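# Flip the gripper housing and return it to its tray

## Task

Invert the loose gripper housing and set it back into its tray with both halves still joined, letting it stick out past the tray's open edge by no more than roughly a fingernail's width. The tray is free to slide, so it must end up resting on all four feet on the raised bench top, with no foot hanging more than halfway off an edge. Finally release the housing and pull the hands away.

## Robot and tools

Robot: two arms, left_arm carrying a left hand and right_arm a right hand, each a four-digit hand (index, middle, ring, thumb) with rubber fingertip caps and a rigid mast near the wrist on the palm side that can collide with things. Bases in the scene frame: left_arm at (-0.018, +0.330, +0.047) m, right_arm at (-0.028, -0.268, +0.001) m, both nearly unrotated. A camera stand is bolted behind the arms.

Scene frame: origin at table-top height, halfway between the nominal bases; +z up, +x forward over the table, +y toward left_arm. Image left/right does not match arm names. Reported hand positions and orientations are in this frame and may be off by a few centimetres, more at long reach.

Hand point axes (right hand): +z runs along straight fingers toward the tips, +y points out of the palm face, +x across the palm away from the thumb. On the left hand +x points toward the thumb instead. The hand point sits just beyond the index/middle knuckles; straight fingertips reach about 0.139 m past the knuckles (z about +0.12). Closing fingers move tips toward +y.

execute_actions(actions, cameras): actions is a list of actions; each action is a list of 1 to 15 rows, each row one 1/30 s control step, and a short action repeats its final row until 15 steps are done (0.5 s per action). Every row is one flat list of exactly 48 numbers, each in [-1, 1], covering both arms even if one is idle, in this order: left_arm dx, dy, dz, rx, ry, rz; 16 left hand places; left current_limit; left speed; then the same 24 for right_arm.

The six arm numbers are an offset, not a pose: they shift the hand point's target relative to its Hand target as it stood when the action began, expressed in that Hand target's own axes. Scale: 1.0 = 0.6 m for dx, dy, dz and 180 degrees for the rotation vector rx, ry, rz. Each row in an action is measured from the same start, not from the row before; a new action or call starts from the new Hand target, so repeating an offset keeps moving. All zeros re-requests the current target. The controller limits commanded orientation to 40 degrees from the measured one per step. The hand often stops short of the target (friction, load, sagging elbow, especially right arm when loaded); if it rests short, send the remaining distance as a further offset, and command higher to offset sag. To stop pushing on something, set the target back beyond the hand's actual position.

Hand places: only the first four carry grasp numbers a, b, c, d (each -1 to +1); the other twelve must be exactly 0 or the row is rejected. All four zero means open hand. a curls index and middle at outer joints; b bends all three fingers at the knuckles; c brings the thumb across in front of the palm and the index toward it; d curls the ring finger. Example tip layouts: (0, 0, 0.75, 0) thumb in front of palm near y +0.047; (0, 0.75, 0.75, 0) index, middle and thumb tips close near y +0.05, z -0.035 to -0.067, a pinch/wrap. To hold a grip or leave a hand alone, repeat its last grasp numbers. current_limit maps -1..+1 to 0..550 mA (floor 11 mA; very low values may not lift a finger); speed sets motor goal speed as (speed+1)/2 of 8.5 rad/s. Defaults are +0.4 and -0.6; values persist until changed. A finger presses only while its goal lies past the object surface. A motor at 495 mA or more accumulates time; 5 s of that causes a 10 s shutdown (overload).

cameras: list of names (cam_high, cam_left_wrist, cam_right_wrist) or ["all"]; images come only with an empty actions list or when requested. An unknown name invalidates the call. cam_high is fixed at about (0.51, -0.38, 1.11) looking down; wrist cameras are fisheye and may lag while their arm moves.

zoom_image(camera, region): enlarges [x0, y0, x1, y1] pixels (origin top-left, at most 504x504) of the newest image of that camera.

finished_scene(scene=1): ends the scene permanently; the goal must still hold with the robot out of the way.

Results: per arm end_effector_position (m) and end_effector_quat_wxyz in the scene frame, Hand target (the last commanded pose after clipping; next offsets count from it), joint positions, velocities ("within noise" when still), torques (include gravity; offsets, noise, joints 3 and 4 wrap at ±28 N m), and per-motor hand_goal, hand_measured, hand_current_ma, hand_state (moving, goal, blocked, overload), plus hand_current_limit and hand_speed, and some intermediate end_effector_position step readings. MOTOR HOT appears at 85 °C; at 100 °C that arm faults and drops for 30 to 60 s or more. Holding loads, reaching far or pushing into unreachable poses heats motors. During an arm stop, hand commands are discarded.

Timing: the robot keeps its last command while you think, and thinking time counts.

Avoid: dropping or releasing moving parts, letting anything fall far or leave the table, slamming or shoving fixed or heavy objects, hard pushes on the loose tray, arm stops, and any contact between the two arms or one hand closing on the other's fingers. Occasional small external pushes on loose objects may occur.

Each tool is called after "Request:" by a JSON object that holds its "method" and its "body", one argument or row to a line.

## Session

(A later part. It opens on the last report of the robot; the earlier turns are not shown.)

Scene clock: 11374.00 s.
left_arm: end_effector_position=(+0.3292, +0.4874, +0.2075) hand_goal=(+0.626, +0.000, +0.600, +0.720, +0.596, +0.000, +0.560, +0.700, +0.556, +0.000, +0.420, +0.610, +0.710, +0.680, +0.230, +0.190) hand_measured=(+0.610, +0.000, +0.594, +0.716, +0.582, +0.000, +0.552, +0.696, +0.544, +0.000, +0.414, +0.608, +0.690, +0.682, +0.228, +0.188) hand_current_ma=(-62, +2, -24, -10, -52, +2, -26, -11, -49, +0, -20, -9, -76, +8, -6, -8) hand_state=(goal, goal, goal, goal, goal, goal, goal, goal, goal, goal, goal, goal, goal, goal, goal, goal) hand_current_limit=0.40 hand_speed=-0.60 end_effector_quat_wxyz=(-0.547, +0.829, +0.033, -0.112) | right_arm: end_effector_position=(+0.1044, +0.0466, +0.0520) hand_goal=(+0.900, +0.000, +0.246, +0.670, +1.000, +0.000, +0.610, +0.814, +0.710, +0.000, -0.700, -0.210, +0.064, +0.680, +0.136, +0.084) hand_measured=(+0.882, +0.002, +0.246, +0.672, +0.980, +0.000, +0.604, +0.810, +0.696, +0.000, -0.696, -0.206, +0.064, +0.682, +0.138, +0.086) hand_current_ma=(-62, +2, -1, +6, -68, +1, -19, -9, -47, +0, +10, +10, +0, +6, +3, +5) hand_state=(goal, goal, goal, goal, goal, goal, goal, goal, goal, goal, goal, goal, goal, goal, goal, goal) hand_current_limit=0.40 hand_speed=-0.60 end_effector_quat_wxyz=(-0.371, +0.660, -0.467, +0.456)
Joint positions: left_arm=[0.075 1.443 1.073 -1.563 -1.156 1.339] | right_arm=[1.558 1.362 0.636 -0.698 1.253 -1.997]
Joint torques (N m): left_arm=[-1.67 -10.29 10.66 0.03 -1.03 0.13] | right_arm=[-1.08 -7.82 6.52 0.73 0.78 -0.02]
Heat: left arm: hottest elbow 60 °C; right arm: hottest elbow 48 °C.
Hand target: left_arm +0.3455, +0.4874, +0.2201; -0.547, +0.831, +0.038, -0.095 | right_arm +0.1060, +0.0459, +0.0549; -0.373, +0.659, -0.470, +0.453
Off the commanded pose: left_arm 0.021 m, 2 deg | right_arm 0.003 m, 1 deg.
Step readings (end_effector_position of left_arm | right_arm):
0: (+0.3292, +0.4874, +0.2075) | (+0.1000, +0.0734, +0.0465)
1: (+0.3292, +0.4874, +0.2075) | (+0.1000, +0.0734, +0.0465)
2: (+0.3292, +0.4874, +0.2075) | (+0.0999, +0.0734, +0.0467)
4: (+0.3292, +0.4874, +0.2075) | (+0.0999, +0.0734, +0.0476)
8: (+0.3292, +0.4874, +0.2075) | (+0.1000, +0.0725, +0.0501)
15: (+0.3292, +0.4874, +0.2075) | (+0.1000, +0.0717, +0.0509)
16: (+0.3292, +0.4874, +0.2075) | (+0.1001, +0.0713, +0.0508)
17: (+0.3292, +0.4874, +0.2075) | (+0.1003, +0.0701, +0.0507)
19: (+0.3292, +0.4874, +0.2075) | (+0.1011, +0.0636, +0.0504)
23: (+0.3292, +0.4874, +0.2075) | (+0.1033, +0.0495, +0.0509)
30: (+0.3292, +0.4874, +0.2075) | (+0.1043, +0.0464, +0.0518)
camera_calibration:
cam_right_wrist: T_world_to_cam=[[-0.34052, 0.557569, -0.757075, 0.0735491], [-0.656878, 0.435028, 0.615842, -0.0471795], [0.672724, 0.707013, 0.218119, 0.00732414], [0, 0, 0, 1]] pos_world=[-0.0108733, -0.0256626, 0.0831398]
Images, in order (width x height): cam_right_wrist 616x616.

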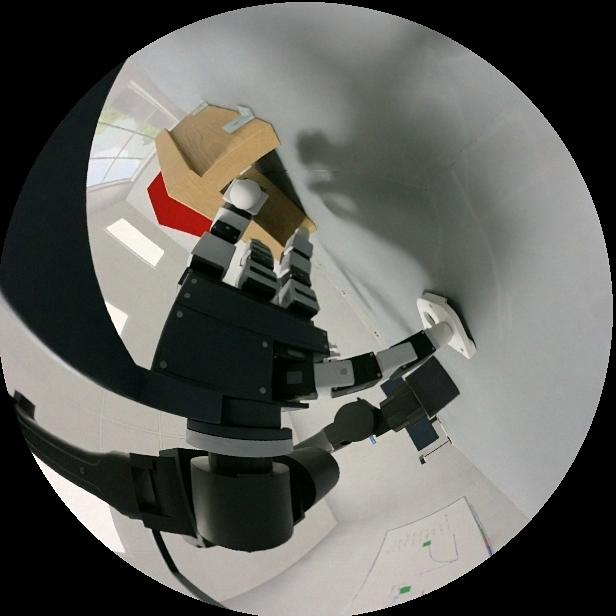

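Request:
{"method": "execute_actions", "body": {
  "actions": [
    [[0,0,0,0,0,0,0,0.1,0,0.1,0,0,0,0,0,0,0,0,0,0,0,0,0.4,-0.6,0.0123,-0.0459,-0.0155,0,0,0,0,-0.15,0.38,0.8,0,0,0,0,0,0,0,0,0,0,0,0,0.4,-0.6]],
    [[0,0,0,0,0,0,0,0.1,0,0.1,0,0,0,0,0,0,0,0,0,0,0,0,0.4,-0.6,-0.0792,-0.007,-0.0425,0,0,0,0,-0.15,0.38,0.8,0,0,0,0,0,0,0,0,0,0,0,0,0.4,-0.6]]
  ],
  "cameras": ["cam_right_wrist","cam_high"]
}}

Request:
{"method": "zoom_image", "body": {
  "camera": "cam_right_wrist",
  "region": [360, 240, 560, 400]
}}

Request:
{"method": "zoom_image", "body": {
  "camera": "cam_high",
  "region": [130, 140, 290, 280]
}}

Scene clock: 11396.17 s.
left_arm: end_effector_position=(+0.3292, +0.4874, +0.2075) hand_goal=(+0.626, +0.000, +0.600, +0.720, +0.596, +0.000, +0.560, +0.700, +0.556, +0.000, +0.420, +0.610, +0.710, +0.680, +0.230, +0.190) hand_measured=(+0.610, +0.000, +0.594, +0.716, +0.582, +0.000, +0.552, +0.696, +0.544, +0.000, +0.414, +0.608, +0.690, +0.682, +0.228, +0.188) hand_current_ma=(-62, +2, -24, -10, -52, +2, -26, -11, -49, +0, -20, -9, -76, +8, -6, -8) hand_state=(goal, goal, goal, goal, goal, goal, goal, goal, goal, goal, goal, goal, goal, goal, goal, goal) hand_current_limit=0.40 hand_speed=-0.60 end_effector_quat_wxyz=(-0.547, +0.829, +0.033, -0.112) | right_arm: end_effector_position=(+0.0778, +0.0737, +0.0765) hand_goal=(+0.900, +0.000, +0.246, +0.670, +1.000, +0.000, +0.610, +0.814, +0.710, +0.000, -0.700, -0.210, +0.064, +0.680, +0.136, +0.084) hand_measured=(+0.882, +0.002, +0.246, +0.672, +0.980, +0.000, +0.604, +0.810, +0.696, +0.000, -0.696, -0.206, +0.062, +0.682, +0.136, +0.086) hand_current_ma=(-62, +2, -1, +6, -68, +1, -19, -9, -47, +0, +10, +10, -6, +5, +2, +5) hand_state=(goal, goal, goal, goal, goal, goal, goal, goal, goal, goal, goal, goal, goal, goal, goal, goal) hand_current_limit=0.40 hand_speed=-0.60 end_effector_quat_wxyz=(-0.366, +0.666, -0.462, +0.457)
Joint positions: left_arm=[0.075 1.443 1.073 -1.563 -1.156 1.339] | right_arm=[1.634 1.429 0.79 -1.012 1.25 -1.777]
Joint torques (N m): left_arm=[-1.14 -10.11 10.7 0.09 -1.04 0.15] | right_arm=[-0.79 -7.18 10.35 -0.42 0.95 0.21]
Heat: left arm: hottest elbow 60 °C; right arm: hottest elbow 47 °C.
Hand target: left_arm +0.3455, +0.4874, +0.2201; -0.547, +0.831, +0.038, -0.095 | right_arm +0.0761, +0.0909, +0.0848; -0.373, +0.659, -0.470, +0.453
Off the commanded pose: left_arm 0.021 m, 2 deg | right_arm 0.019 m, 2 deg.
Step readings (end_effector_position of left_arm | right_arm):
0: (+0.3292, +0.4874, +0.2075) | (+0.1044, +0.0466, +0.0520)
1: (+0.3292, +0.4874, +0.2075) | (+0.1043, +0.0466, +0.0521)
2: (+0.3292, +0.4874, +0.2075) | (+0.1042, +0.0462, +0.0527)
4: (+0.3292, +0.4874, +0.2075) | (+0.1045, +0.0431, +0.0567)
8: (+0.3292, +0.4874, +0.2075) | (+0.1048, +0.0384, +0.0682)
15: (+0.3292, +0.4874, +0.2075) | (+0.1049, +0.0341, +0.0719)
16: (+0.3292, +0.4874, +0.2075) | (+0.1049, +0.0338, +0.0720)
17: (+0.3292, +0.4874, +0.2075) | (+0.1035, +0.0341, +0.0725)
19: (+0.3292, +0.4874, +0.2075) | (+0.0983, +0.0391, +0.0741)
23: (+0.3292, +0.4874, +0.2075) | (+0.0827, +0.0633, +0.0770)
30: (+0.3292, +0.4874, +0.2075) | (+0.0777, +0.0731, +0.0773)
camera_calibration:
cam_right_wrist: T_world_to_cam=[[-0.347266, 0.541502, -0.765625, 0.0703419], [-0.657451, 0.4416, 0.610531, -0.0915301], [0.668704, 0.715377, 0.202659, 0.00154435], [0, 0, 0, 1]] pos_world=[-0.0367819, 0.00122462, 0.109424]
Images, in order (width x height): cam_high 672x504, cam_right_wrist 616x616.

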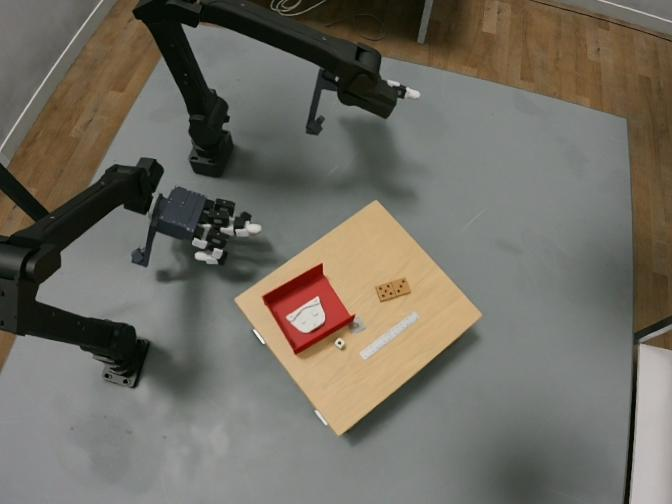

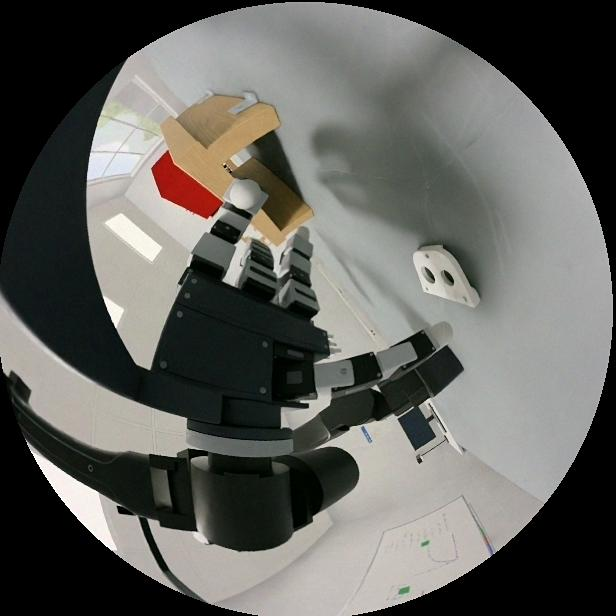

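Scaled by 2.520 from the camera's 616x616 image, which has a finer 880x880 frame.

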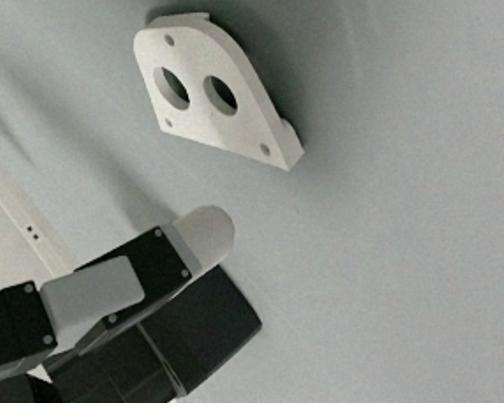

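Scaled by 3.150 from the camera's 672x504 image, which has a finer 960x720 frame.

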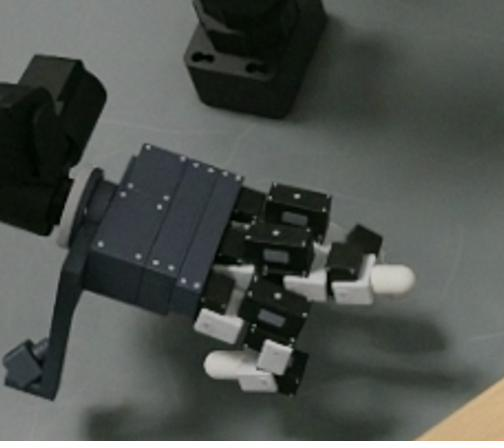

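Request:
{"method": "execute_actions", "body": {
  "actions": [
    [[0,0,0,0,0,0,0,0.1,0,0.1,0,0,0,0,0,0,0,0,0,0,0,0,0.4,-0.6,-0.024,0.0038,-0.0303,0,0,0,0,-0.15,0.38,0.8,0,0,0,0,0,0,0,0,0,0,0,0,0.4,-0.6]],
    [[0,0,0,0,0,0,0,0.1,0,0.1,0,0,0,0,0,0,0,0,0,0,0,0,0.4,-0.6,-0.0107,0.0398,0.0134,0,0,0,0,-0.15,0.38,0.8,0,0,0,0,0,0,0,0,0,0,0,0,0.4,-0.6]]
  ],
  "cameras": ["cam_right_wrist"]
}}

Request:
{"method": "zoom_image", "body": {
  "camera": "cam_right_wrist",
  "region": [360, 240, 560, 400]
}}

Scene clock: 11416.17 s.
left_arm: end_effector_position=(+0.3292, +0.4874, +0.2075) hand_goal=(+0.626, +0.000, +0.600, +0.720, +0.596, +0.000, +0.560, +0.700, +0.556, +0.000, +0.420, +0.610, +0.710, +0.680, +0.230, +0.190) hand_measured=(+0.610, +0.000, +0.594, +0.716, +0.582, +0.000, +0.552, +0.696, +0.544, +0.000, +0.414, +0.608, +0.690, +0.682, +0.228, +0.188) hand_current_ma=(-62, +2, -24, -10, -52, +2, -26, -11, -49, +0, -20, -9, -76, +8, -6, -8) hand_state=(goal, goal, goal, goal, goal, goal, goal, goal, goal, goal, goal, goal, goal, goal, goal, goal) hand_current_limit=0.40 hand_speed=-0.60 end_effector_quat_wxyz=(-0.547, +0.829, +0.033, -0.112) | right_arm: end_effector_position=(+0.0588, +0.0922, +0.0579) hand_goal=(+0.900, +0.000, +0.246, +0.670, +1.000, +0.000, +0.610, +0.814, +0.710, +0.000, -0.700, -0.210, +0.064, +0.680, +0.136, +0.084) hand_measured=(+0.882, +0.002, +0.246, +0.672, +0.980, +0.000, +0.604, +0.810, +0.696, +0.000, -0.696, -0.206, +0.062, +0.682, +0.136, +0.086) hand_current_ma=(-62, +2, -1, +6, -68, +1, -19, -9, -47, +0, +10, +10, -6, +5, +1, +5) hand_state=(goal, goal, goal, goal, goal, goal, goal, goal, goal, goal, goal, goal, goal, goal, goal, goal) hand_current_limit=0.40 hand_speed=-0.60 end_effector_quat_wxyz=(-0.365, +0.663, -0.464, +0.460)
Joint positions: left_arm=[0.075 1.443 1.073 -1.563 -1.156 1.339] | right_arm=[1.683 1.554 0.859 -1.13 1.245 -1.592]
Joint torques (N m): left_arm=[-1.44 -10.11 10.93 -0.05 -1.06 0.17] | right_arm=[-0.62 -8.7 7.87 -0.01 0.84 0.2]
Heat: left arm: hottest elbow 60 °C; right arm: hottest elbow 51 °C.
Hand target: left_arm +0.3455, +0.4874, +0.2201; -0.547, +0.831, +0.038, -0.095 | right_arm +0.0560, +0.1030, +0.0589; -0.373, +0.659, -0.470, +0.453
Off the commanded pose: left_arm 0.021 m, 2 deg | right_arm 0.011 m, 1 deg.
Step readings (end_effector_position of left_arm | right_arm):
0: (+0.3292, +0.4874, +0.2075) | (+0.0778, +0.0737, +0.0765)
1: (+0.3292, +0.4874, +0.2075) | (+0.0777, +0.0739, +0.0768)
2: (+0.3292, +0.4874, +0.2075) | (+0.0769, +0.0738, +0.0770)
4: (+0.3292, +0.4874, +0.2075) | (+0.0736, +0.0748, +0.0779)
8: (+0.3292, +0.4874, +0.2075) | (+0.0636, +0.0822, +0.0779)
15: (+0.3292, +0.4874, +0.2075) | (+0.0595, +0.0853, +0.0779)
16: (+0.3292, +0.4874, +0.2075) | (+0.0596, +0.0853, +0.0777)
17: (+0.3292, +0.4874, +0.2075) | (+0.0595, +0.0856, +0.0770)
19: (+0.3292, +0.4874, +0.2075) | (+0.0594, +0.0873, +0.0732)
23: (+0.3292, +0.4874, +0.2075) | (+0.0590, +0.0903, +0.0624)
30: (+0.3292, +0.4874, +0.2075) | (+0.0588, +0.0921, +0.0579)
camera_calibration:
cam_right_wrist: T_world_to_cam=[[-0.338932, 0.545887, -0.766245, 0.0385341], [-0.656082, 0.446595, 0.608366, -0.101267], [0.674301, 0.708915, 0.206781, 0.00488211], [0, 0, 0, 1]] pos_world=[-0.0566709, 0.020729, 0.0901243]
Images, in order (width x height): cam_right_wrist 616x616.

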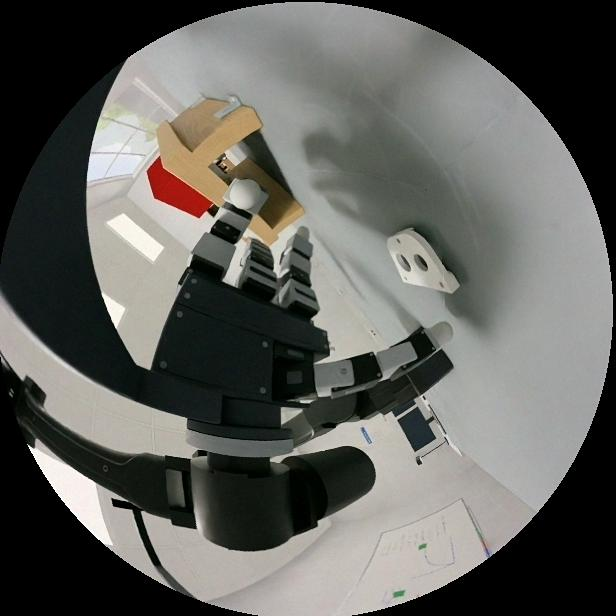

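Scaled by 2.520 from the camera's 616x616 image, which has a finer 880x880 frame.

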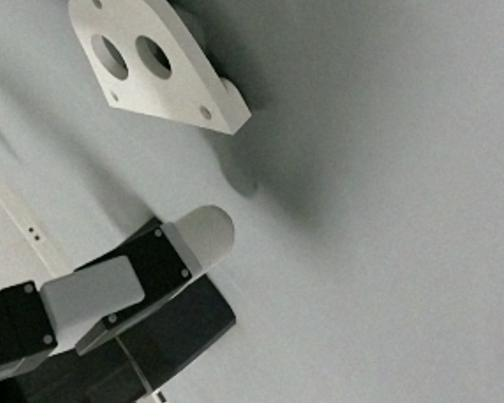

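Request:
{"method": "execute_actions", "body": {
  "actions": [
    [[0,0,0,0,0,0,0,0.1,0,0.1,0,0,0,0,0,0,0,0,0,0,0,0,0.4,-0.6,-0.0092,0.0325,0.004,0,0,0,0,-0.15,0.38,0.8,0,0,0,0,0,0,0,0,0,0,0,0,0.4,-0.6]],
    [[0,0,0,0,0,0,0,0.1,0,0.1,0,0,0,0,0,0,0,0,0,0,0,0,0.4,-0.6,0.0479,0.014,-0.0033,0,0,0,0,-0.15,0.38,0.8,0,0,0,0,0,0,0,0,0,0,0,0,0.4,-0.6]]
  ],
  "cameras": ["cam_right_wrist"]
}}

Request:
{"method": "zoom_image", "body": {
  "camera": "cam_right_wrist",
  "region": [340, 200, 540, 380]
}}

Scene clock: 11429.67 s.
left_arm: end_effector_position=(+0.3292, +0.4874, +0.2075) hand_goal=(+0.626, +0.000, +0.600, +0.720, +0.596, +0.000, +0.560, +0.700, +0.556, +0.000, +0.420, +0.610, +0.710, +0.680, +0.230, +0.190) hand_measured=(+0.610, +0.000, +0.594, +0.716, +0.582, +0.000, +0.552, +0.696, +0.544, +0.000, +0.414, +0.608, +0.690, +0.682, +0.228, +0.188) hand_current_ma=(-62, +2, -24, -10, -52, +2, -26, -11, -49, +0, -20, -9, -76, +8, -6, -8) hand_state=(goal, goal, goal, goal, goal, goal, goal, goal, goal, goal, goal, goal, goal, goal, goal, goal) hand_current_limit=0.40 hand_speed=-0.60 end_effector_quat_wxyz=(-0.547, +0.829, +0.033, -0.112) | right_arm: end_effector_position=(+0.0538, +0.0782, +0.0375) hand_goal=(+0.900, +0.000, +0.246, +0.670, +1.000, +0.000, +0.610, +0.814, +0.710, +0.000, -0.700, -0.210, +0.064, +0.680, +0.136, +0.084) hand_measured=(+0.882, +0.002, +0.246, +0.672, +0.980, +0.000, +0.604, +0.810, +0.696, +0.000, -0.696, -0.206, +0.088, +0.682, +0.138, +0.084) hand_current_ma=(-62, +2, -1, +6, -68, +1, -19, -9, -46, +0, +10, +10, +80, +8, +5, +0) hand_state=(goal, goal, goal, goal, goal, goal, goal, goal, goal, goal, goal, goal, blocked, goal, goal, goal) hand_current_limit=0.40 hand_speed=-0.60 end_effector_quat_wxyz=(-0.376, +0.655, -0.475, +0.452)
Joint positions: left_arm=[0.075 1.443 1.073 -1.563 -1.156 1.339] | right_arm=[1.705 1.565 0.797 -1.1 1.242 -1.508]
Joint torques (N m): left_arm=[-1.61 -10.64 10.89 -0.06 -1.07 0.18] | right_arm=[-0.26 -10.23 5.38 -0.95 0.71 0.07]
Heat: left arm: hottest elbow 60 °C; right arm: hottest elbow 50 °C.
Hand target: left_arm +0.3455, +0.4874, +0.2201; -0.547, +0.831, +0.038, -0.095 | right_arm +0.0520, +0.0731, +0.0390; -0.373, +0.659, -0.470, +0.453
Off the commanded pose: left_arm 0.021 m, 2 deg | right_arm 0.006 m, 1 deg.
Step readings (end_effector_position of left_arm | right_arm):
0: (+0.3292, +0.4874, +0.2075) | (+0.0588, +0.0923, +0.0579)
1: (+0.3292, +0.4874, +0.2075) | (+0.0588, +0.0924, +0.0579)
2: (+0.3292, +0.4874, +0.2075) | (+0.0587, +0.0930, +0.0575)
4: (+0.3292, +0.4874, +0.2075) | (+0.0575, +0.0953, +0.0549)
8: (+0.3292, +0.4874, +0.2075) | (+0.0558, +0.0971, +0.0462)
15: (+0.3292, +0.4874, +0.2075) | (+0.0552, +0.0977, +0.0424)
16: (+0.3292, +0.4874, +0.2075) | (+0.0552, +0.0978, +0.0424)
17: (+0.3292, +0.4874, +0.2075) | (+0.0551, +0.0967, +0.0418)
19: (+0.3292, +0.4874, +0.2075) | (+0.0547, +0.0923, +0.0400)
23: (+0.3292, +0.4874, +0.2075) | (+0.0546, +0.0809, +0.0379)
30: (+0.3292, +0.4874, +0.2075) | (+0.0540, +0.0780, +0.0375)
camera_calibration:
cam_right_wrist: T_world_to_cam=[[-0.336928, 0.575873, -0.744882, 0.0256053], [-0.652941, 0.427078, 0.625518, -0.0850975], [0.678342, 0.697119, 0.232116, 0.0221571], [0, 0, 0, 1]] pos_world=[-0.0619666, 0.00615177, 0.0671599]
Images, in order (width x height): cam_right_wrist 616x616.

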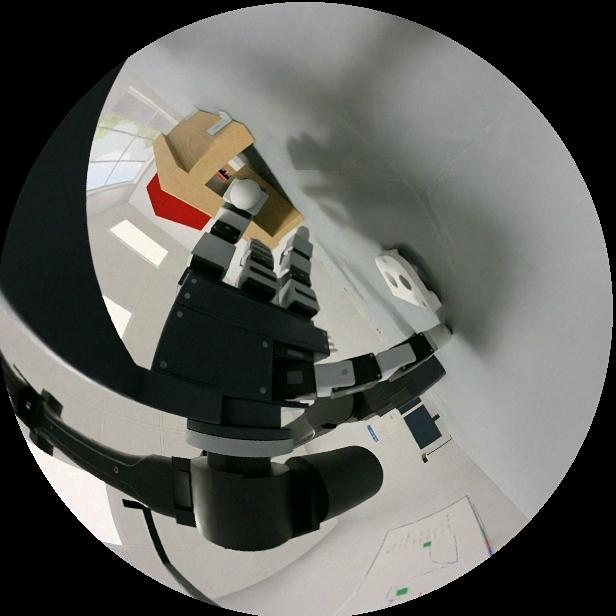

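Scaled by 2.520 from the camera's 616x616 image, which has a finer 880x880 frame.

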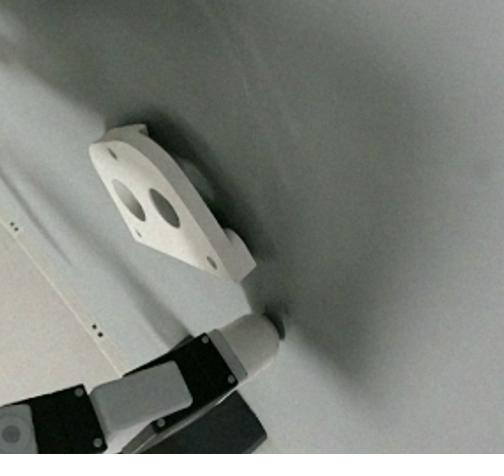

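Request:
{"method": "execute_actions", "body": {
  "actions": [
    [[0,0,0,0,0,0,0,0.1,0,0.1,0,0,0,0,0,0,0,0,0,0,0,0,0.4,-0.6,0.0287,0.007,-0.002,0,0,0,0,-0.15,0.38,0.8,0,0,0,0,0,0,0,0,0,0,0,0,0.4,-0.6]],
    [[0,0,0,0,0,0,0,0.1,0,0.1,0,0,0,0,0,0,0,0,0,0,0,0,0.4,-0.6,0.0287,0.007,-0.002,0,0,0,0,-0.15,0.38,0.8,0,0,0,0,0,0,0,0,0,0,0,0,0.4,-0.6]]
  ],
  "cameras": ["cam_right_wrist"]
}}

Request:
{"method": "zoom_image", "body": {
  "camera": "cam_right_wrist",
  "region": [340, 200, 540, 380]
}}

Scene clock: 11439.33 s.
left_arm: end_effector_position=(+0.3292, +0.4874, +0.2075) hand_goal=(+0.626, +0.000, +0.600, +0.720, +0.596, +0.000, +0.560, +0.700, +0.556, +0.000, +0.420, +0.610, +0.710, +0.680, +0.230, +0.190) hand_measured=(+0.610, +0.000, +0.594, +0.716, +0.582, +0.000, +0.552, +0.696, +0.544, +0.000, +0.414, +0.608, +0.690, +0.682, +0.228, +0.188) hand_current_ma=(-62, +2, -24, -10, -52, +2, -26, -11, -49, +0, -20, -9, -76, +8, -6, -8) hand_state=(goal, goal, goal, goal, goal, goal, goal, goal, goal, goal, goal, goal, goal, goal, goal, goal) hand_current_limit=0.40 hand_speed=-0.60 end_effector_quat_wxyz=(-0.547, +0.829, +0.033, -0.112) | right_arm: end_effector_position=(+0.0543, +0.0409, +0.0381) hand_goal=(+0.900, +0.000, +0.246, +0.670, +1.000, +0.000, +0.610, +0.814, +0.710, +0.000, -0.700, -0.210, +0.064, +0.680, +0.136, +0.084) hand_measured=(+0.882, +0.002, +0.246, +0.672, +0.980, +0.000, +0.604, +0.810, +0.696, +0.000, -0.696, -0.206, +0.076, +0.682, +0.138, +0.084) hand_current_ma=(-62, +2, -1, +6, -68, +1, -19, -9, -46, +0, +10, +10, +39, +8, +4, +0) hand_state=(goal, goal, goal, goal, goal, goal, goal, goal, goal, goal, goal, goal, goal, goal, goal, goal) hand_current_limit=0.40 hand_speed=-0.60 end_effector_quat_wxyz=(-0.374, +0.657, -0.473, +0.454)
Joint positions: left_arm=[0.075 1.443 1.073 -1.563 -1.156 1.339] | right_arm=[1.723 1.492 0.708 -1.138 1.235 -1.458]
Joint torques (N m): left_arm=[-1.26 -10.58 11.02 -0.1 -1.03 0.19] | right_arm=[-0.38 -8.59 5.39 -1.11 0.73 0.12]
Heat: left arm: hottest elbow 60 °C; right arm: hottest elbow 50 °C.
Hand target: left_arm +0.3455, +0.4874, +0.2201; -0.547, +0.831, +0.038, -0.095 | right_arm +0.0524, +0.0374, +0.0404; -0.373, +0.659, -0.470, +0.453
Off the commanded pose: left_arm 0.021 m, 2 deg | right_arm 0.005 m, 0 deg.
Step readings (end_effector_position of left_arm | right_arm):
0: (+0.3292, +0.4874, +0.2075) | (+0.0538, +0.0782, +0.0375)
1: (+0.3292, +0.4874, +0.2075) | (+0.0539, +0.0779, +0.0373)
2: (+0.3292, +0.4874, +0.2075) | (+0.0538, +0.0770, +0.0370)
4: (+0.3292, +0.4874, +0.2075) | (+0.0539, +0.0730, +0.0368)
8: (+0.3292, +0.4874, +0.2075) | (+0.0543, +0.0624, +0.0372)
15: (+0.3292, +0.4874, +0.2075) | (+0.0543, +0.0598, +0.0375)
16: (+0.3292, +0.4874, +0.2075) | (+0.0543, +0.0596, +0.0374)
17: (+0.3292, +0.4874, +0.2075) | (+0.0542, +0.0587, +0.0372)
19: (+0.3292, +0.4874, +0.2075) | (+0.0541, +0.0546, +0.0370)
23: (+0.3292, +0.4874, +0.2075) | (+0.0544, +0.0437, +0.0376)
30: (+0.3292, +0.4874, +0.2075) | (+0.0544, +0.0410, +0.0381)
camera_calibration:
cam_right_wrist: T_world_to_cam=[[-0.337372, 0.570354, -0.748916, 0.048141], [-0.653429, 0.430803, 0.622445, -0.0693111], [0.67765, 0.69936, 0.227345, 0.0476927], [0, 0, 0, 1]] pos_world=[-0.0613675, -0.0309524, 0.0683532]
Images, in order (width x height): cam_right_wrist 616x616.

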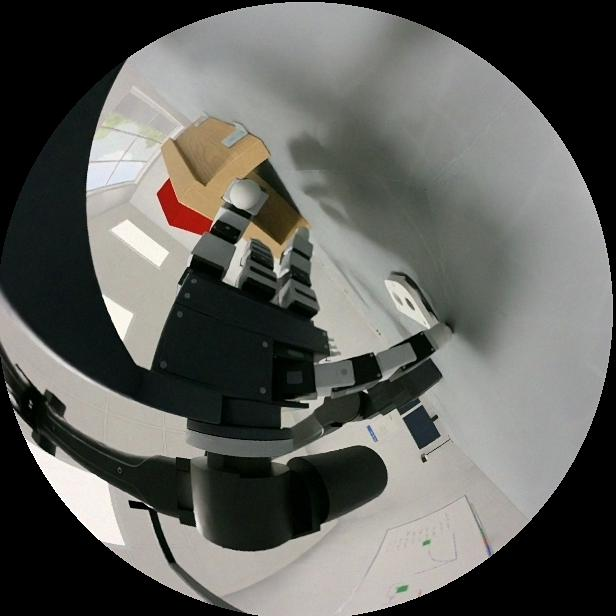

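Scaled by 2.520 from the camera's 616x616 image, which has a finer 880x880 frame.

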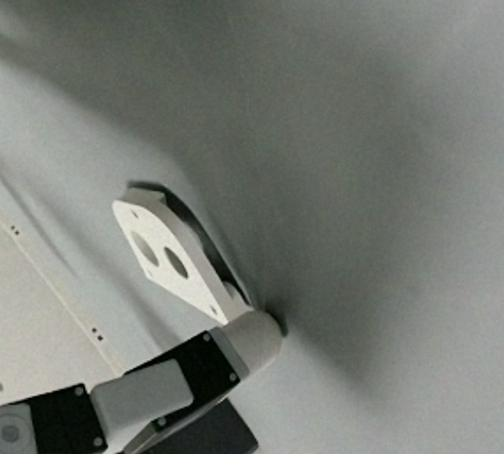

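Request:
{"method": "execute_actions", "body": {
  "actions": [
    [[0,0,0,0,0,0,0,0.1,0,0.1,0,0,0,0,0,0,0,0,0,0,0,0,0.4,-0.6,0.0287,0.0078,-0.002,0,0,0,0,-0.15,0.38,0.8,0,0,0,0,0,0,0,0,0,0,0,0,0.4,-0.6]],
    [[0,0,0,0,0,0,0,0.1,0,0.1,0,0,0,0,0,0,0,0,0,0,0,0,0.4,-0.6,0.0287,0.0078,-0.002,0,0,0,0,-0.15,0.38,0.8,0,0,0,0,0,0,0,0,0,0,0,0,0.4,-0.6]]
  ],
  "cameras": ["cam_right_wrist","cam_high"]
}}

Request:
{"method": "zoom_image", "body": {
  "camera": "cam_right_wrist",
  "region": [340, 200, 540, 380]
}}

Request:
{"method": "zoom_image", "body": {
  "camera": "cam_high",
  "region": [130, 140, 290, 280]
}}

Scene clock: 11445.93 s.
left_arm: end_effector_position=(+0.3292, +0.4874, +0.2075) hand_goal=(+0.626, +0.000, +0.600, +0.720, +0.596, +0.000, +0.560, +0.700, +0.556, +0.000, +0.420, +0.610, +0.710, +0.680, +0.230, +0.190) hand_measured=(+0.610, +0.000, +0.594, +0.716, +0.582, +0.000, +0.552, +0.696, +0.544, +0.000, +0.414, +0.608, +0.690, +0.682, +0.228, +0.188) hand_current_ma=(-62, +2, -24, -10, -52, +2, -26, -11, -49, +0, -20, -9, -76, +8, -6, -8) hand_state=(goal, goal, goal, goal, goal, goal, goal, goal, goal, goal, goal, goal, goal, goal, goal, goal) hand_current_limit=0.40 hand_speed=-0.60 end_effector_quat_wxyz=(-0.547, +0.829, +0.033, -0.112) | right_arm: end_effector_position=(+0.0542, +0.0039, +0.0388) hand_goal=(+0.900, +0.000, +0.246, +0.670, +1.000, +0.000, +0.610, +0.814, +0.710, +0.000, -0.700, -0.210, +0.064, +0.680, +0.136, +0.084) hand_measured=(+0.882, +0.002, +0.246, +0.672, +0.980, +0.000, +0.604, +0.810, +0.696, +0.000, -0.696, -0.206, +0.066, +0.682, +0.138, +0.084) hand_current_ma=(-62, +2, -1, +6, -68, +1, -19, -9, -46, +0, +10, +10, +6, +8, +4, +0) hand_state=(goal, goal, goal, goal, goal, goal, goal, goal, goal, goal, goal, goal, goal, goal, goal, goal) hand_current_limit=0.40 hand_speed=-0.60 end_effector_quat_wxyz=(-0.372, +0.658, -0.471, +0.455)
Joint positions: left_arm=[0.075 1.443 1.073 -1.563 -1.156 1.339] | right_arm=[1.748 1.418 0.624 -1.194 1.225 -1.394]
Joint torques (N m): left_arm=[-1.44 -10.29 11 -0.16 -1.01 0.16] | right_arm=[-0.21 -7.3 5.38 -1.22 0.7 0.2]
Heat: left arm: hottest elbow 60 °C; right arm: hottest elbow 49 °C.
Hand target: left_arm +0.3455, +0.4874, +0.2201; -0.547, +0.831, +0.038, -0.095 | right_arm +0.0526, +0.0017, +0.0410; -0.373, +0.659, -0.470, +0.453
Off the commanded pose: left_arm 0.021 m, 2 deg | right_arm 0.004 m, 0 deg.
Step readings (end_effector_position of left_arm | right_arm):
0: (+0.3292, +0.4874, +0.2075) | (+0.0543, +0.0409, +0.0381)
1: (+0.3292, +0.4874, +0.2075) | (+0.0544, +0.0407, +0.0381)
2: (+0.3292, +0.4874, +0.2075) | (+0.0543, +0.0400, +0.0378)
4: (+0.3292, +0.4874, +0.2075) | (+0.0541, +0.0360, +0.0376)
8: (+0.3292, +0.4874, +0.2075) | (+0.0544, +0.0256, +0.0379)
15: (+0.3292, +0.4874, +0.2075) | (+0.0543, +0.0225, +0.0384)
16: (+0.3292, +0.4874, +0.2075) | (+0.0543, +0.0222, +0.0383)
17: (+0.3292, +0.4874, +0.2075) | (+0.0543, +0.0215, +0.0382)
19: (+0.3292, +0.4874, +0.2075) | (+0.0541, +0.0174, +0.0378)
23: (+0.3292, +0.4874, +0.2075) | (+0.0543, +0.0071, +0.0382)
30: (+0.3292, +0.4874, +0.2075) | (+0.0542, +0.0040, +0.0387)
camera_calibration:
cam_right_wrist: T_world_to_cam=[[-0.338236, 0.565265, -0.752377, 0.0699634], [-0.654197, 0.43348, 0.619775, -0.0536882], [0.676478, 0.701833, 0.223176, 0.0737799], [0, 0, 0, 1]] pos_world=[-0.061369, -0.0680563, 0.0694475]
Images, in order (width x height): cam_high 672x504, cam_right_wrist 616x616.

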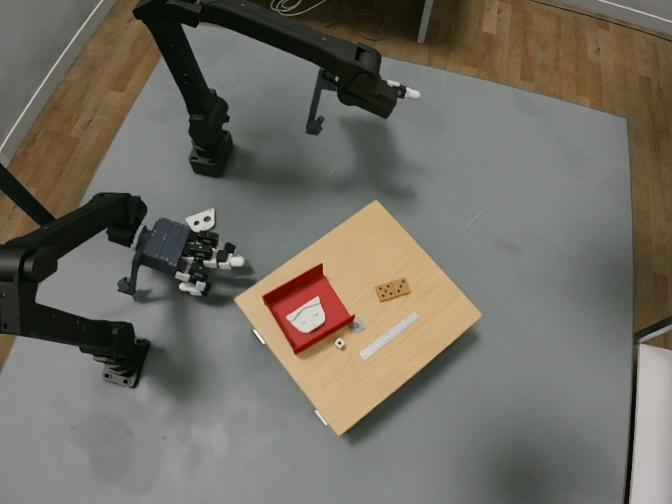

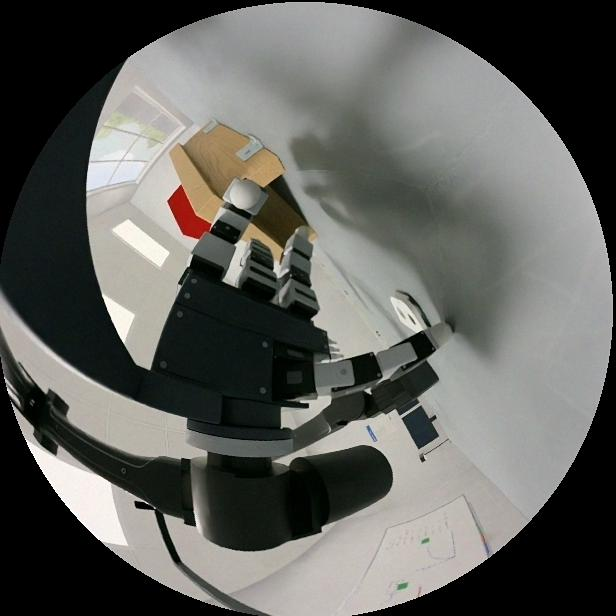

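Scaled by 2.520 from the camera's 616x616 image, which has a finer 880x880 frame.

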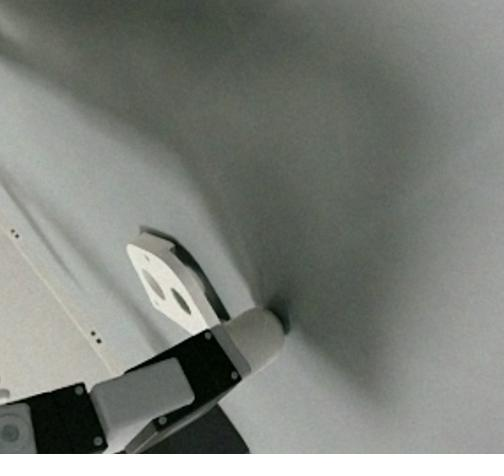

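Scaled by 3.150 from the camera's 672x504 image, which has a finer 960x720 frame.

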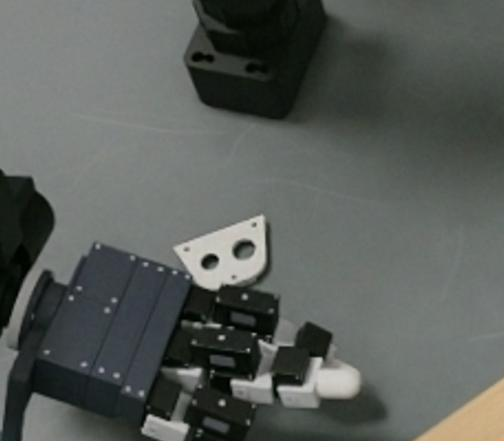

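Request:
{"method": "execute_actions", "body": {
  "actions": [
    [[0,0,0,0,0,0,0,0.1,0,0.1,0,0,0,0,0,0,0,0,0,0,0,0,0.4,-0.6,0.0123,-0.0459,-0.0155,0,0,0,0,-0.15,0.38,0.8,0,0,0,0,0,0,0,0,0,0,0,0,0.4,-0.6]],
    [[0,0,0,0,0,0,0,0.1,0,0.1,0,0,0,0,0,0,0,0,0,0,0,0,0.4,-0.6,-0.082,-0.0287,0.02,0,0,0,0,-0.15,0.38,0.8,0,0,0,0,0,0,0,0,0,0,0,0,0.4,-0.6]],
    [[0,0,0,0,0,0,0,0.1,0,0.1,0,0,0,0,0,0,0,0,0,0,0,0,0.4,-0.6,-0.082,-0.0287,0.02,0,0,0,0,-0.15,0.38,0.8,0,0,0,0,0,0,0,0,0,0,0,0,0.4,-0.6]]
  ],
  "cameras": ["cam_right_wrist"]
}}

Request:
{"method": "zoom_image", "body": {
  "camera": "cam_right_wrist",
  "region": [360, 220, 560, 380]
}}

Scene clock: 11459.70 s.
left_arm: end_effector_position=(+0.3292, +0.4874, +0.2075) hand_goal=(+0.626, +0.000, +0.600, +0.720, +0.596, +0.000, +0.560, +0.700, +0.556, +0.000, +0.420, +0.610, +0.710, +0.680, +0.230, +0.190) hand_measured=(+0.610, +0.000, +0.594, +0.716, +0.582, +0.000, +0.552, +0.696, +0.544, +0.000, +0.414, +0.608, +0.690, +0.682, +0.228, +0.188) hand_current_ma=(-62, +2, -24, -10, -52, +2, -26, -11, -49, +0, -20, -9, -76, +8, -6, -8) hand_state=(goal, goal, goal, goal, goal, goal, goal, goal, goal, goal, goal, goal, goal, goal, goal, goal) hand_current_limit=0.40 hand_speed=-0.60 end_effector_quat_wxyz=(-0.547, +0.829, +0.033, -0.112) | right_arm: end_effector_position=(+0.0699, +0.0940, +0.0659) hand_goal=(+0.900, +0.000, +0.246, +0.670, +1.000, +0.000, +0.610, +0.814, +0.710, +0.000, -0.700, -0.210, +0.064, +0.680, +0.136, +0.084) hand_measured=(+0.882, +0.002, +0.246, +0.672, +0.980, +0.000, +0.604, +0.810, +0.696, +0.000, -0.696, -0.206, +0.060, +0.682, +0.138, +0.084) hand_current_ma=(-62, +2, -1, +6, -68, +1, -19, -9, -46, +0, +10, +10, -10, +5, +4, +0) hand_state=(goal, goal, goal, goal, goal, goal, goal, goal, goal, goal, goal, goal, goal, goal, goal, goal) hand_current_limit=0.40 hand_speed=-0.60 end_effector_quat_wxyz=(-0.368, +0.661, -0.464, +0.460)
Joint positions: left_arm=[0.075 1.443 1.073 -1.563 -1.156 1.339] | right_arm=[1.654 1.521 0.849 -1.063 1.257 -1.682]
Joint torques (N m): left_arm=[-1.03 -10.29 11.06 -0.01 -1.06 0.17] | right_arm=[-1.32 -9 9.14 0.18 0.78 -0.01]
Heat: left arm: hottest elbow 60 °C; right arm: hottest elbow 48 °C.
Hand target: left_arm +0.3455, +0.4874, +0.2201; -0.547, +0.831, +0.038, -0.095 | right_arm +0.0706, +0.1072, +0.0711; -0.373, +0.659, -0.470, +0.453
Off the commanded pose: left_arm 0.021 m, 2 deg | right_arm 0.014 m, 1 deg.
Step readings (end_effector_position of left_arm | right_arm):
0: (+0.3292, +0.4874, +0.2075) | (+0.0542, +0.0039, +0.0388)
1: (+0.3292, +0.4874, +0.2075) | (+0.0542, +0.0037, +0.0389)
2: (+0.3292, +0.4874, +0.2075) | (+0.0545, +0.0024, +0.0398)
4: (+0.3292, +0.4874, +0.2075) | (+0.0552, -0.0014, +0.0443)
8: (+0.3292, +0.4874, +0.2075) | (+0.0563, -0.0062, +0.0565)
15: (+0.3292, +0.4874, +0.2075) | (+0.0572, -0.0106, +0.0609)
16: (+0.3292, +0.4874, +0.2075) | (+0.0571, -0.0104, +0.0611)
17: (+0.3292, +0.4874, +0.2075) | (+0.0573, -0.0090, +0.0620)
19: (+0.3292, +0.4874, +0.2075) | (+0.0583, -0.0001, +0.0643)
23: (+0.3292, +0.4874, +0.2075) | (+0.0597, +0.0316, +0.0691)
30: (+0.3292, +0.4874, +0.2075) | (+0.0614, +0.0429, +0.0683)
31: (+0.3292, +0.4874, +0.2075) | (+0.0615, +0.0435, +0.0682)
32: (+0.3292, +0.4874, +0.2075) | (+0.0619, +0.0454, +0.0679)
34: (+0.3292, +0.4874, +0.2075) | (+0.0644, +0.0540, +0.0675)
38: (+0.3292, +0.4874, +0.2075) | (+0.0679, +0.0833, +0.0669)
45: (+0.3292, +0.4874, +0.2075) | (+0.0697, +0.0939, +0.0665)
camera_calibration:
cam_right_wrist: T_world_to_cam=[[-0.335468, 0.549651, -0.765079, 0.0468251], [-0.659498, 0.442906, 0.607368, -0.0989961], [0.672699, 0.70832, 0.213913, -0.00596219], [0, 0, 0, 1]] pos_world=[-0.0455687, 0.0223317, 0.0972273]
Images, in order (width x height): cam_right_wrist 616x616.

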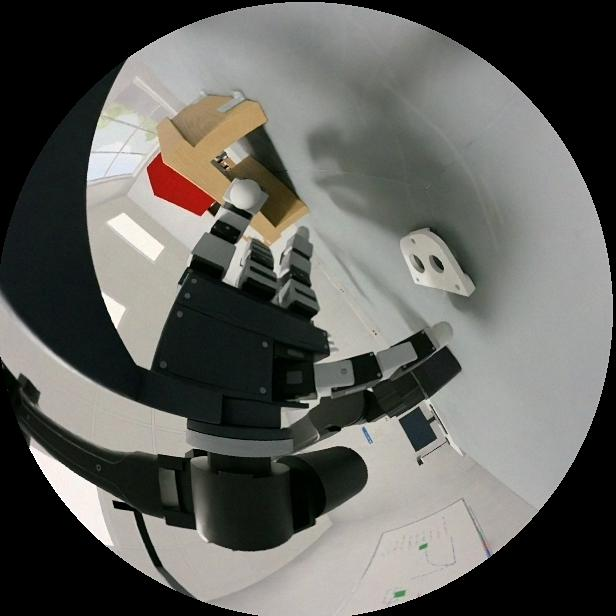

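Scaled by 2.520 from the camera's 616x616 image, which has a finer 880x880 frame.

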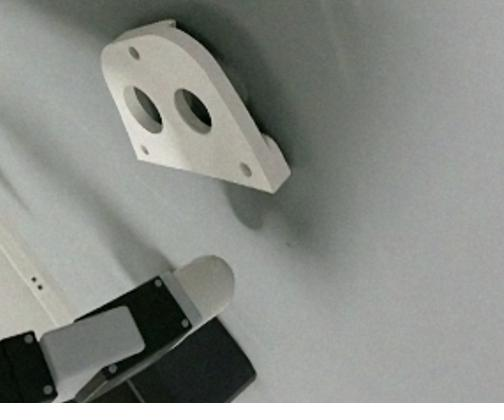

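Request:
{"method": "execute_actions", "body": {
  "actions": [
    [[0,0,0,0,0,0,0,0.1,0,0.1,0,0,0,0,0,0,0,0,0,0,0,0,0.4,-0.6,-0.0123,0.0459,0.0155,0,0,0,0,-0.15,0.38,0.8,0,0,0,0,0,0,0,0,0,0,0,0,0.4,-0.6]],
    [[0,0,0,0,0,0,0,0.1,0,0.1,0,0,0,0,0,0,0,0,0,0,0,0,0.4,-0.6,0.0335,0.0095,-0.0023,0,0,0,0,-0.15,0.38,0.8,0,0,0,0,0,0,0,0,0,0,0,0,0.4,-0.6]],
    [[0,0,0,0,0,0,0,0.1,0,0.1,0,0,0,0,0,0,0,0,0,0,0,0,0.4,-0.6,0.0335,0.0095,-0.0023,0,0,0,0,-0.15,0.38,0.8,0,0,0,0,0,0,0,0,0,0,0,0,0.4,-0.6]]
  ],
  "cameras": ["cam_right_wrist"]
}}

Request:
{"method": "zoom_image", "body": {
  "camera": "cam_right_wrist",
  "region": [340, 200, 540, 380]
}}

Scene clock: 11469.13 s.
left_arm: end_effector_position=(+0.3292, +0.4874, +0.2075) hand_goal=(+0.626, +0.000, +0.600, +0.720, +0.596, +0.000, +0.560, +0.700, +0.556, +0.000, +0.420, +0.610, +0.710, +0.680, +0.230, +0.190) hand_measured=(+0.610, +0.000, +0.594, +0.716, +0.582, +0.000, +0.552, +0.696, +0.544, +0.000, +0.414, +0.608, +0.690, +0.682, +0.228, +0.188) hand_current_ma=(-62, +2, -24, -10, -52, +2, -26, -11, -49, +0, -20, -9, -76, +8, -6, -8) hand_state=(goal, goal, goal, goal, goal, goal, goal, goal, goal, goal, goal, goal, goal, goal, goal, goal) hand_current_limit=0.40 hand_speed=-0.60 end_effector_quat_wxyz=(-0.547, +0.829, +0.033, -0.112) | right_arm: end_effector_position=(+0.0727, +0.0685, +0.0390) hand_goal=(+0.900, +0.000, +0.246, +0.670, +1.000, +0.000, +0.610, +0.814, +0.710, +0.000, -0.700, -0.210, +0.064, +0.680, +0.136, +0.084) hand_measured=(+0.882, +0.002, +0.246, +0.672, +0.980, +0.000, +0.604, +0.810, +0.696, +0.000, -0.696, -0.206, +0.080, +0.682, +0.140, +0.086) hand_current_ma=(-62, +2, -1, +6, -68, +1, -19, -9, -46, +0, +10, +10, +55, +8, +15, +6) hand_state=(goal, goal, goal, goal, goal, goal, goal, goal, goal, goal, goal, goal, goal, goal, goal, goal) hand_current_limit=0.40 hand_speed=-0.60 end_effector_quat_wxyz=(-0.373, +0.657, -0.472, +0.454)
Joint positions: left_arm=[0.075 1.443 1.073 -1.563 -1.156 1.339] | right_arm=[1.653 1.507 0.742 -0.96 1.253 -1.669]
Joint torques (N m): left_arm=[-1.79 -10.05 10.86 0.1 -1.02 0.16] | right_arm=[-0.56 -9.41 5.65 -0.58 0.75 0.08]
Heat: left arm: hottest elbow 60 °C; right arm: hottest elbow 48 °C.
Hand target: left_arm +0.3455, +0.4874, +0.2201; -0.547, +0.831, +0.038, -0.095 | right_arm +0.0706, +0.0652, +0.0412; -0.373, +0.659, -0.470, +0.453
Off the commanded pose: left_arm 0.021 m, 2 deg | right_arm 0.005 m, 0 deg.
Step readings (end_effector_position of left_arm | right_arm):
0: (+0.3292, +0.4874, +0.2075) | (+0.0700, +0.0940, +0.0659)
1: (+0.3292, +0.4874, +0.2075) | (+0.0699, +0.0942, +0.0659)
2: (+0.3292, +0.4874, +0.2075) | (+0.0698, +0.0957, +0.0654)
4: (+0.3292, +0.4874, +0.2075) | (+0.0692, +0.1009, +0.0622)
8: (+0.3292, +0.4874, +0.2075) | (+0.0682, +0.1070, +0.0519)
15: (+0.3292, +0.4874, +0.2075) | (+0.0681, +0.1084, +0.0458)
16: (+0.3292, +0.4874, +0.2075) | (+0.0681, +0.1083, +0.0456)
17: (+0.3292, +0.4874, +0.2075) | (+0.0682, +0.1071, +0.0448)
19: (+0.3292, +0.4874, +0.2075) | (+0.0689, +0.1016, +0.0418)
23: (+0.3292, +0.4874, +0.2075) | (+0.0700, +0.0921, +0.0390)
30: (+0.3292, +0.4874, +0.2075) | (+0.0704, +0.0890, +0.0392)
31: (+0.3292, +0.4874, +0.2075) | (+0.0704, +0.0888, +0.0391)
32: (+0.3292, +0.4874, +0.2075) | (+0.0705, +0.0876, +0.0389)
34: (+0.3292, +0.4874, +0.2075) | (+0.0712, +0.0822, +0.0387)
38: (+0.3292, +0.4874, +0.2075) | (+0.0725, +0.0707, +0.0389)
45: (+0.3292, +0.4874, +0.2075) | (+0.0727, +0.0685, +0.0390)
camera_calibration:
cam_right_wrist: T_world_to_cam=[[-0.336475, 0.568842, -0.750469, 0.0393873], [-0.653761, 0.432483, 0.62093, -0.0697049], [0.677776, 0.699555, 0.226367, 0.0158593], [0, 0, 0, 1]] pos_world=[-0.0430666, -0.00335341, 0.0692508]
Images, in order (width x height): cam_right_wrist 616x616.

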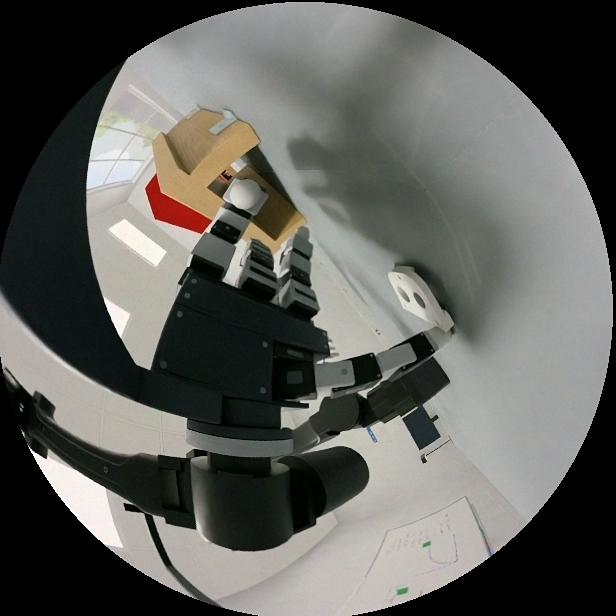

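Scaled by 2.520 from the camera's 616x616 image, which has a finer 880x880 frame.

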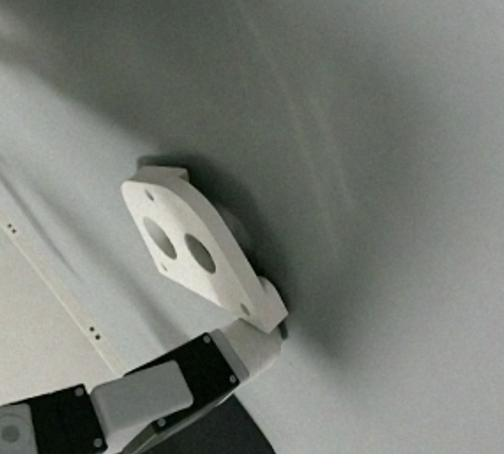

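Request:
{"method": "execute_actions", "body": {
  "actions": [
    [[0,0,0,0,0,0,0,0.1,0,0.1,0,0,0,0,0,0,0,0,0,0,0,0,0.4,-0.6,0.0335,0.0095,-0.0023,0,0,0,0,-0.15,0.38,0.8,0,0,0,0,0,0,0,0,0,0,0,0,0.4,-0.6]],
    [[0,0,0,0,0,0,0,0.1,0,0.1,0,0,0,0,0,0,0,0,0,0,0,0,0.4,-0.6,0.0335,0.0095,-0.0023,0,0,0,0,-0.15,0.38,0.8,0,0,0,0,0,0,0,0,0,0,0,0,0.4,-0.6]]
  ],
  "cameras": ["cam_right_wrist","cam_high"]
}}

Request:
{"method": "zoom_image", "body": {
  "camera": "cam_right_wrist",
  "region": [340, 200, 540, 380]
}}

Request:
{"method": "zoom_image", "body": {
  "camera": "cam_high",
  "region": [130, 140, 290, 280]
}}

Scene clock: 11475.57 s.
left_arm: end_effector_position=(+0.3292, +0.4874, +0.2075) hand_goal=(+0.626, +0.000, +0.600, +0.720, +0.596, +0.000, +0.560, +0.700, +0.556, +0.000, +0.420, +0.610, +0.710, +0.680, +0.230, +0.190) hand_measured=(+0.610, +0.000, +0.594, +0.716, +0.582, +0.000, +0.552, +0.696, +0.544, +0.000, +0.414, +0.608, +0.690, +0.682, +0.228, +0.188) hand_current_ma=(-62, +2, -24, -10, -52, +2, -26, -11, -49, +0, -20, -9, -76, +8, -6, -8) hand_state=(goal, goal, goal, goal, goal, goal, goal, goal, goal, goal, goal, goal, goal, goal, goal, goal) hand_current_limit=0.40 hand_speed=-0.60 end_effector_quat_wxyz=(-0.547, +0.829, +0.033, -0.112) | right_arm: end_effector_position=(+0.0727, +0.0256, +0.0394) hand_goal=(+0.900, +0.000, +0.246, +0.670, +1.000, +0.000, +0.610, +0.814, +0.710, +0.000, -0.700, -0.210, +0.064, +0.680, +0.136, +0.084) hand_measured=(+0.882, +0.002, +0.246, +0.672, +0.980, +0.000, +0.604, +0.810, +0.696, +0.000, -0.696, -0.206, +0.070, +0.682, +0.138, +0.086) hand_current_ma=(-62, +2, -1, +6, -68, +1, -19, -9, -46, +0, +10, +10, +19, +8, +8, +6) hand_state=(goal, goal, goal, goal, goal, goal, goal, goal, goal, goal, goal, goal, goal, goal, goal, goal) hand_current_limit=0.40 hand_speed=-0.60 end_effector_quat_wxyz=(-0.372, +0.658, -0.471, +0.455)
Joint positions: left_arm=[0.075 1.443 1.073 -1.563 -1.156 1.339] | right_arm=[1.67 1.413 0.638 -1 1.25 -1.62]
Joint torques (N m): left_arm=[-1.2 -10.58 11.04 -0.12 -1.04 0.19] | right_arm=[-0.03 -7.71 5.78 -0.83 0.77 0.12]
Heat: left arm: hottest elbow 60 °C; right arm: hottest elbow 47 °C.
Hand target: left_arm +0.3455, +0.4874, +0.2201; -0.547, +0.831, +0.038, -0.095 | right_arm +0.0707, +0.0234, +0.0415; -0.373, +0.659, -0.470, +0.453
Off the commanded pose: left_arm 0.021 m, 2 deg | right_arm 0.004 m, 0 deg.
Step readings (end_effector_position of left_arm | right_arm):
0: (+0.3292, +0.4874, +0.2075) | (+0.0727, +0.0685, +0.0390)
1: (+0.3292, +0.4874, +0.2075) | (+0.0728, +0.0682, +0.0389)
2: (+0.3292, +0.4874, +0.2075) | (+0.0728, +0.0673, +0.0387)
4: (+0.3292, +0.4874, +0.2075) | (+0.0728, +0.0622, +0.0384)
8: (+0.3292, +0.4874, +0.2075) | (+0.0731, +0.0503, +0.0388)
15: (+0.3292, +0.4874, +0.2075) | (+0.0727, +0.0473, +0.0390)
16: (+0.3292, +0.4874, +0.2075) | (+0.0728, +0.0471, +0.0391)
17: (+0.3292, +0.4874, +0.2075) | (+0.0728, +0.0461, +0.0388)
19: (+0.3292, +0.4874, +0.2075) | (+0.0727, +0.0414, +0.0385)
23: (+0.3292, +0.4874, +0.2075) | (+0.0731, +0.0293, +0.0390)
30: (+0.3292, +0.4874, +0.2075) | (+0.0728, +0.0258, +0.0394)
camera_calibration:
cam_right_wrist: T_world_to_cam=[[-0.337306, 0.566011, -0.752234, 0.064305], [-0.654056, 0.433806, 0.619696, -0.0513837], [0.677078, 0.701031, 0.223878, 0.0458594], [0, 0, 0, 1]] pos_world=[-0.0429677, -0.0462556, 0.0699478]
Images, in order (width x height): cam_high 672x504, cam_right_wrist 616x616.

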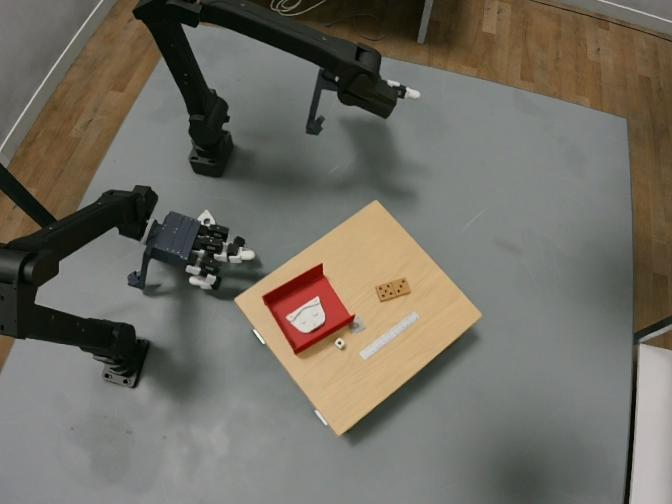

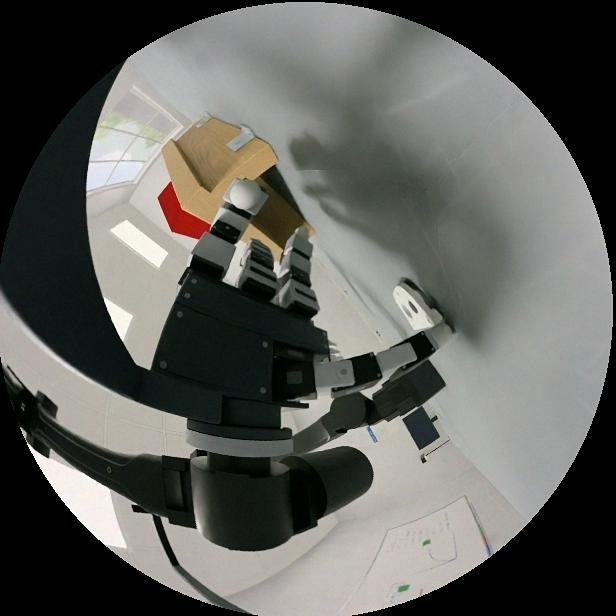

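Scaled by 2.520 from the camera's 616x616 image, which has a finer 880x880 frame.

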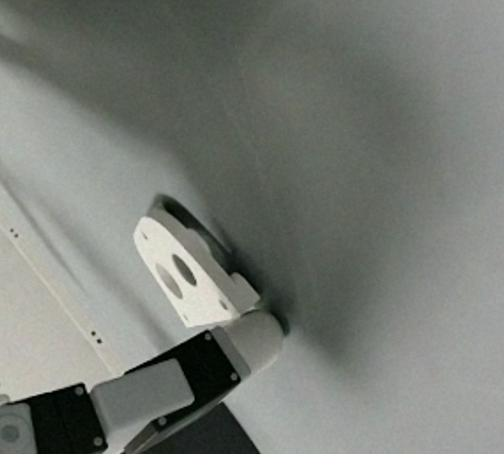

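Scaled by 3.150 from the camera's 672x504 image, which has a finer 960x720 frame.

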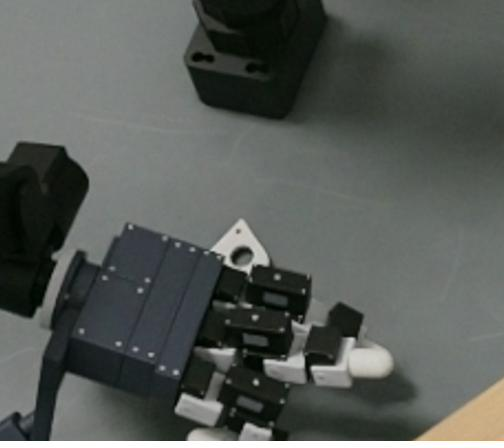

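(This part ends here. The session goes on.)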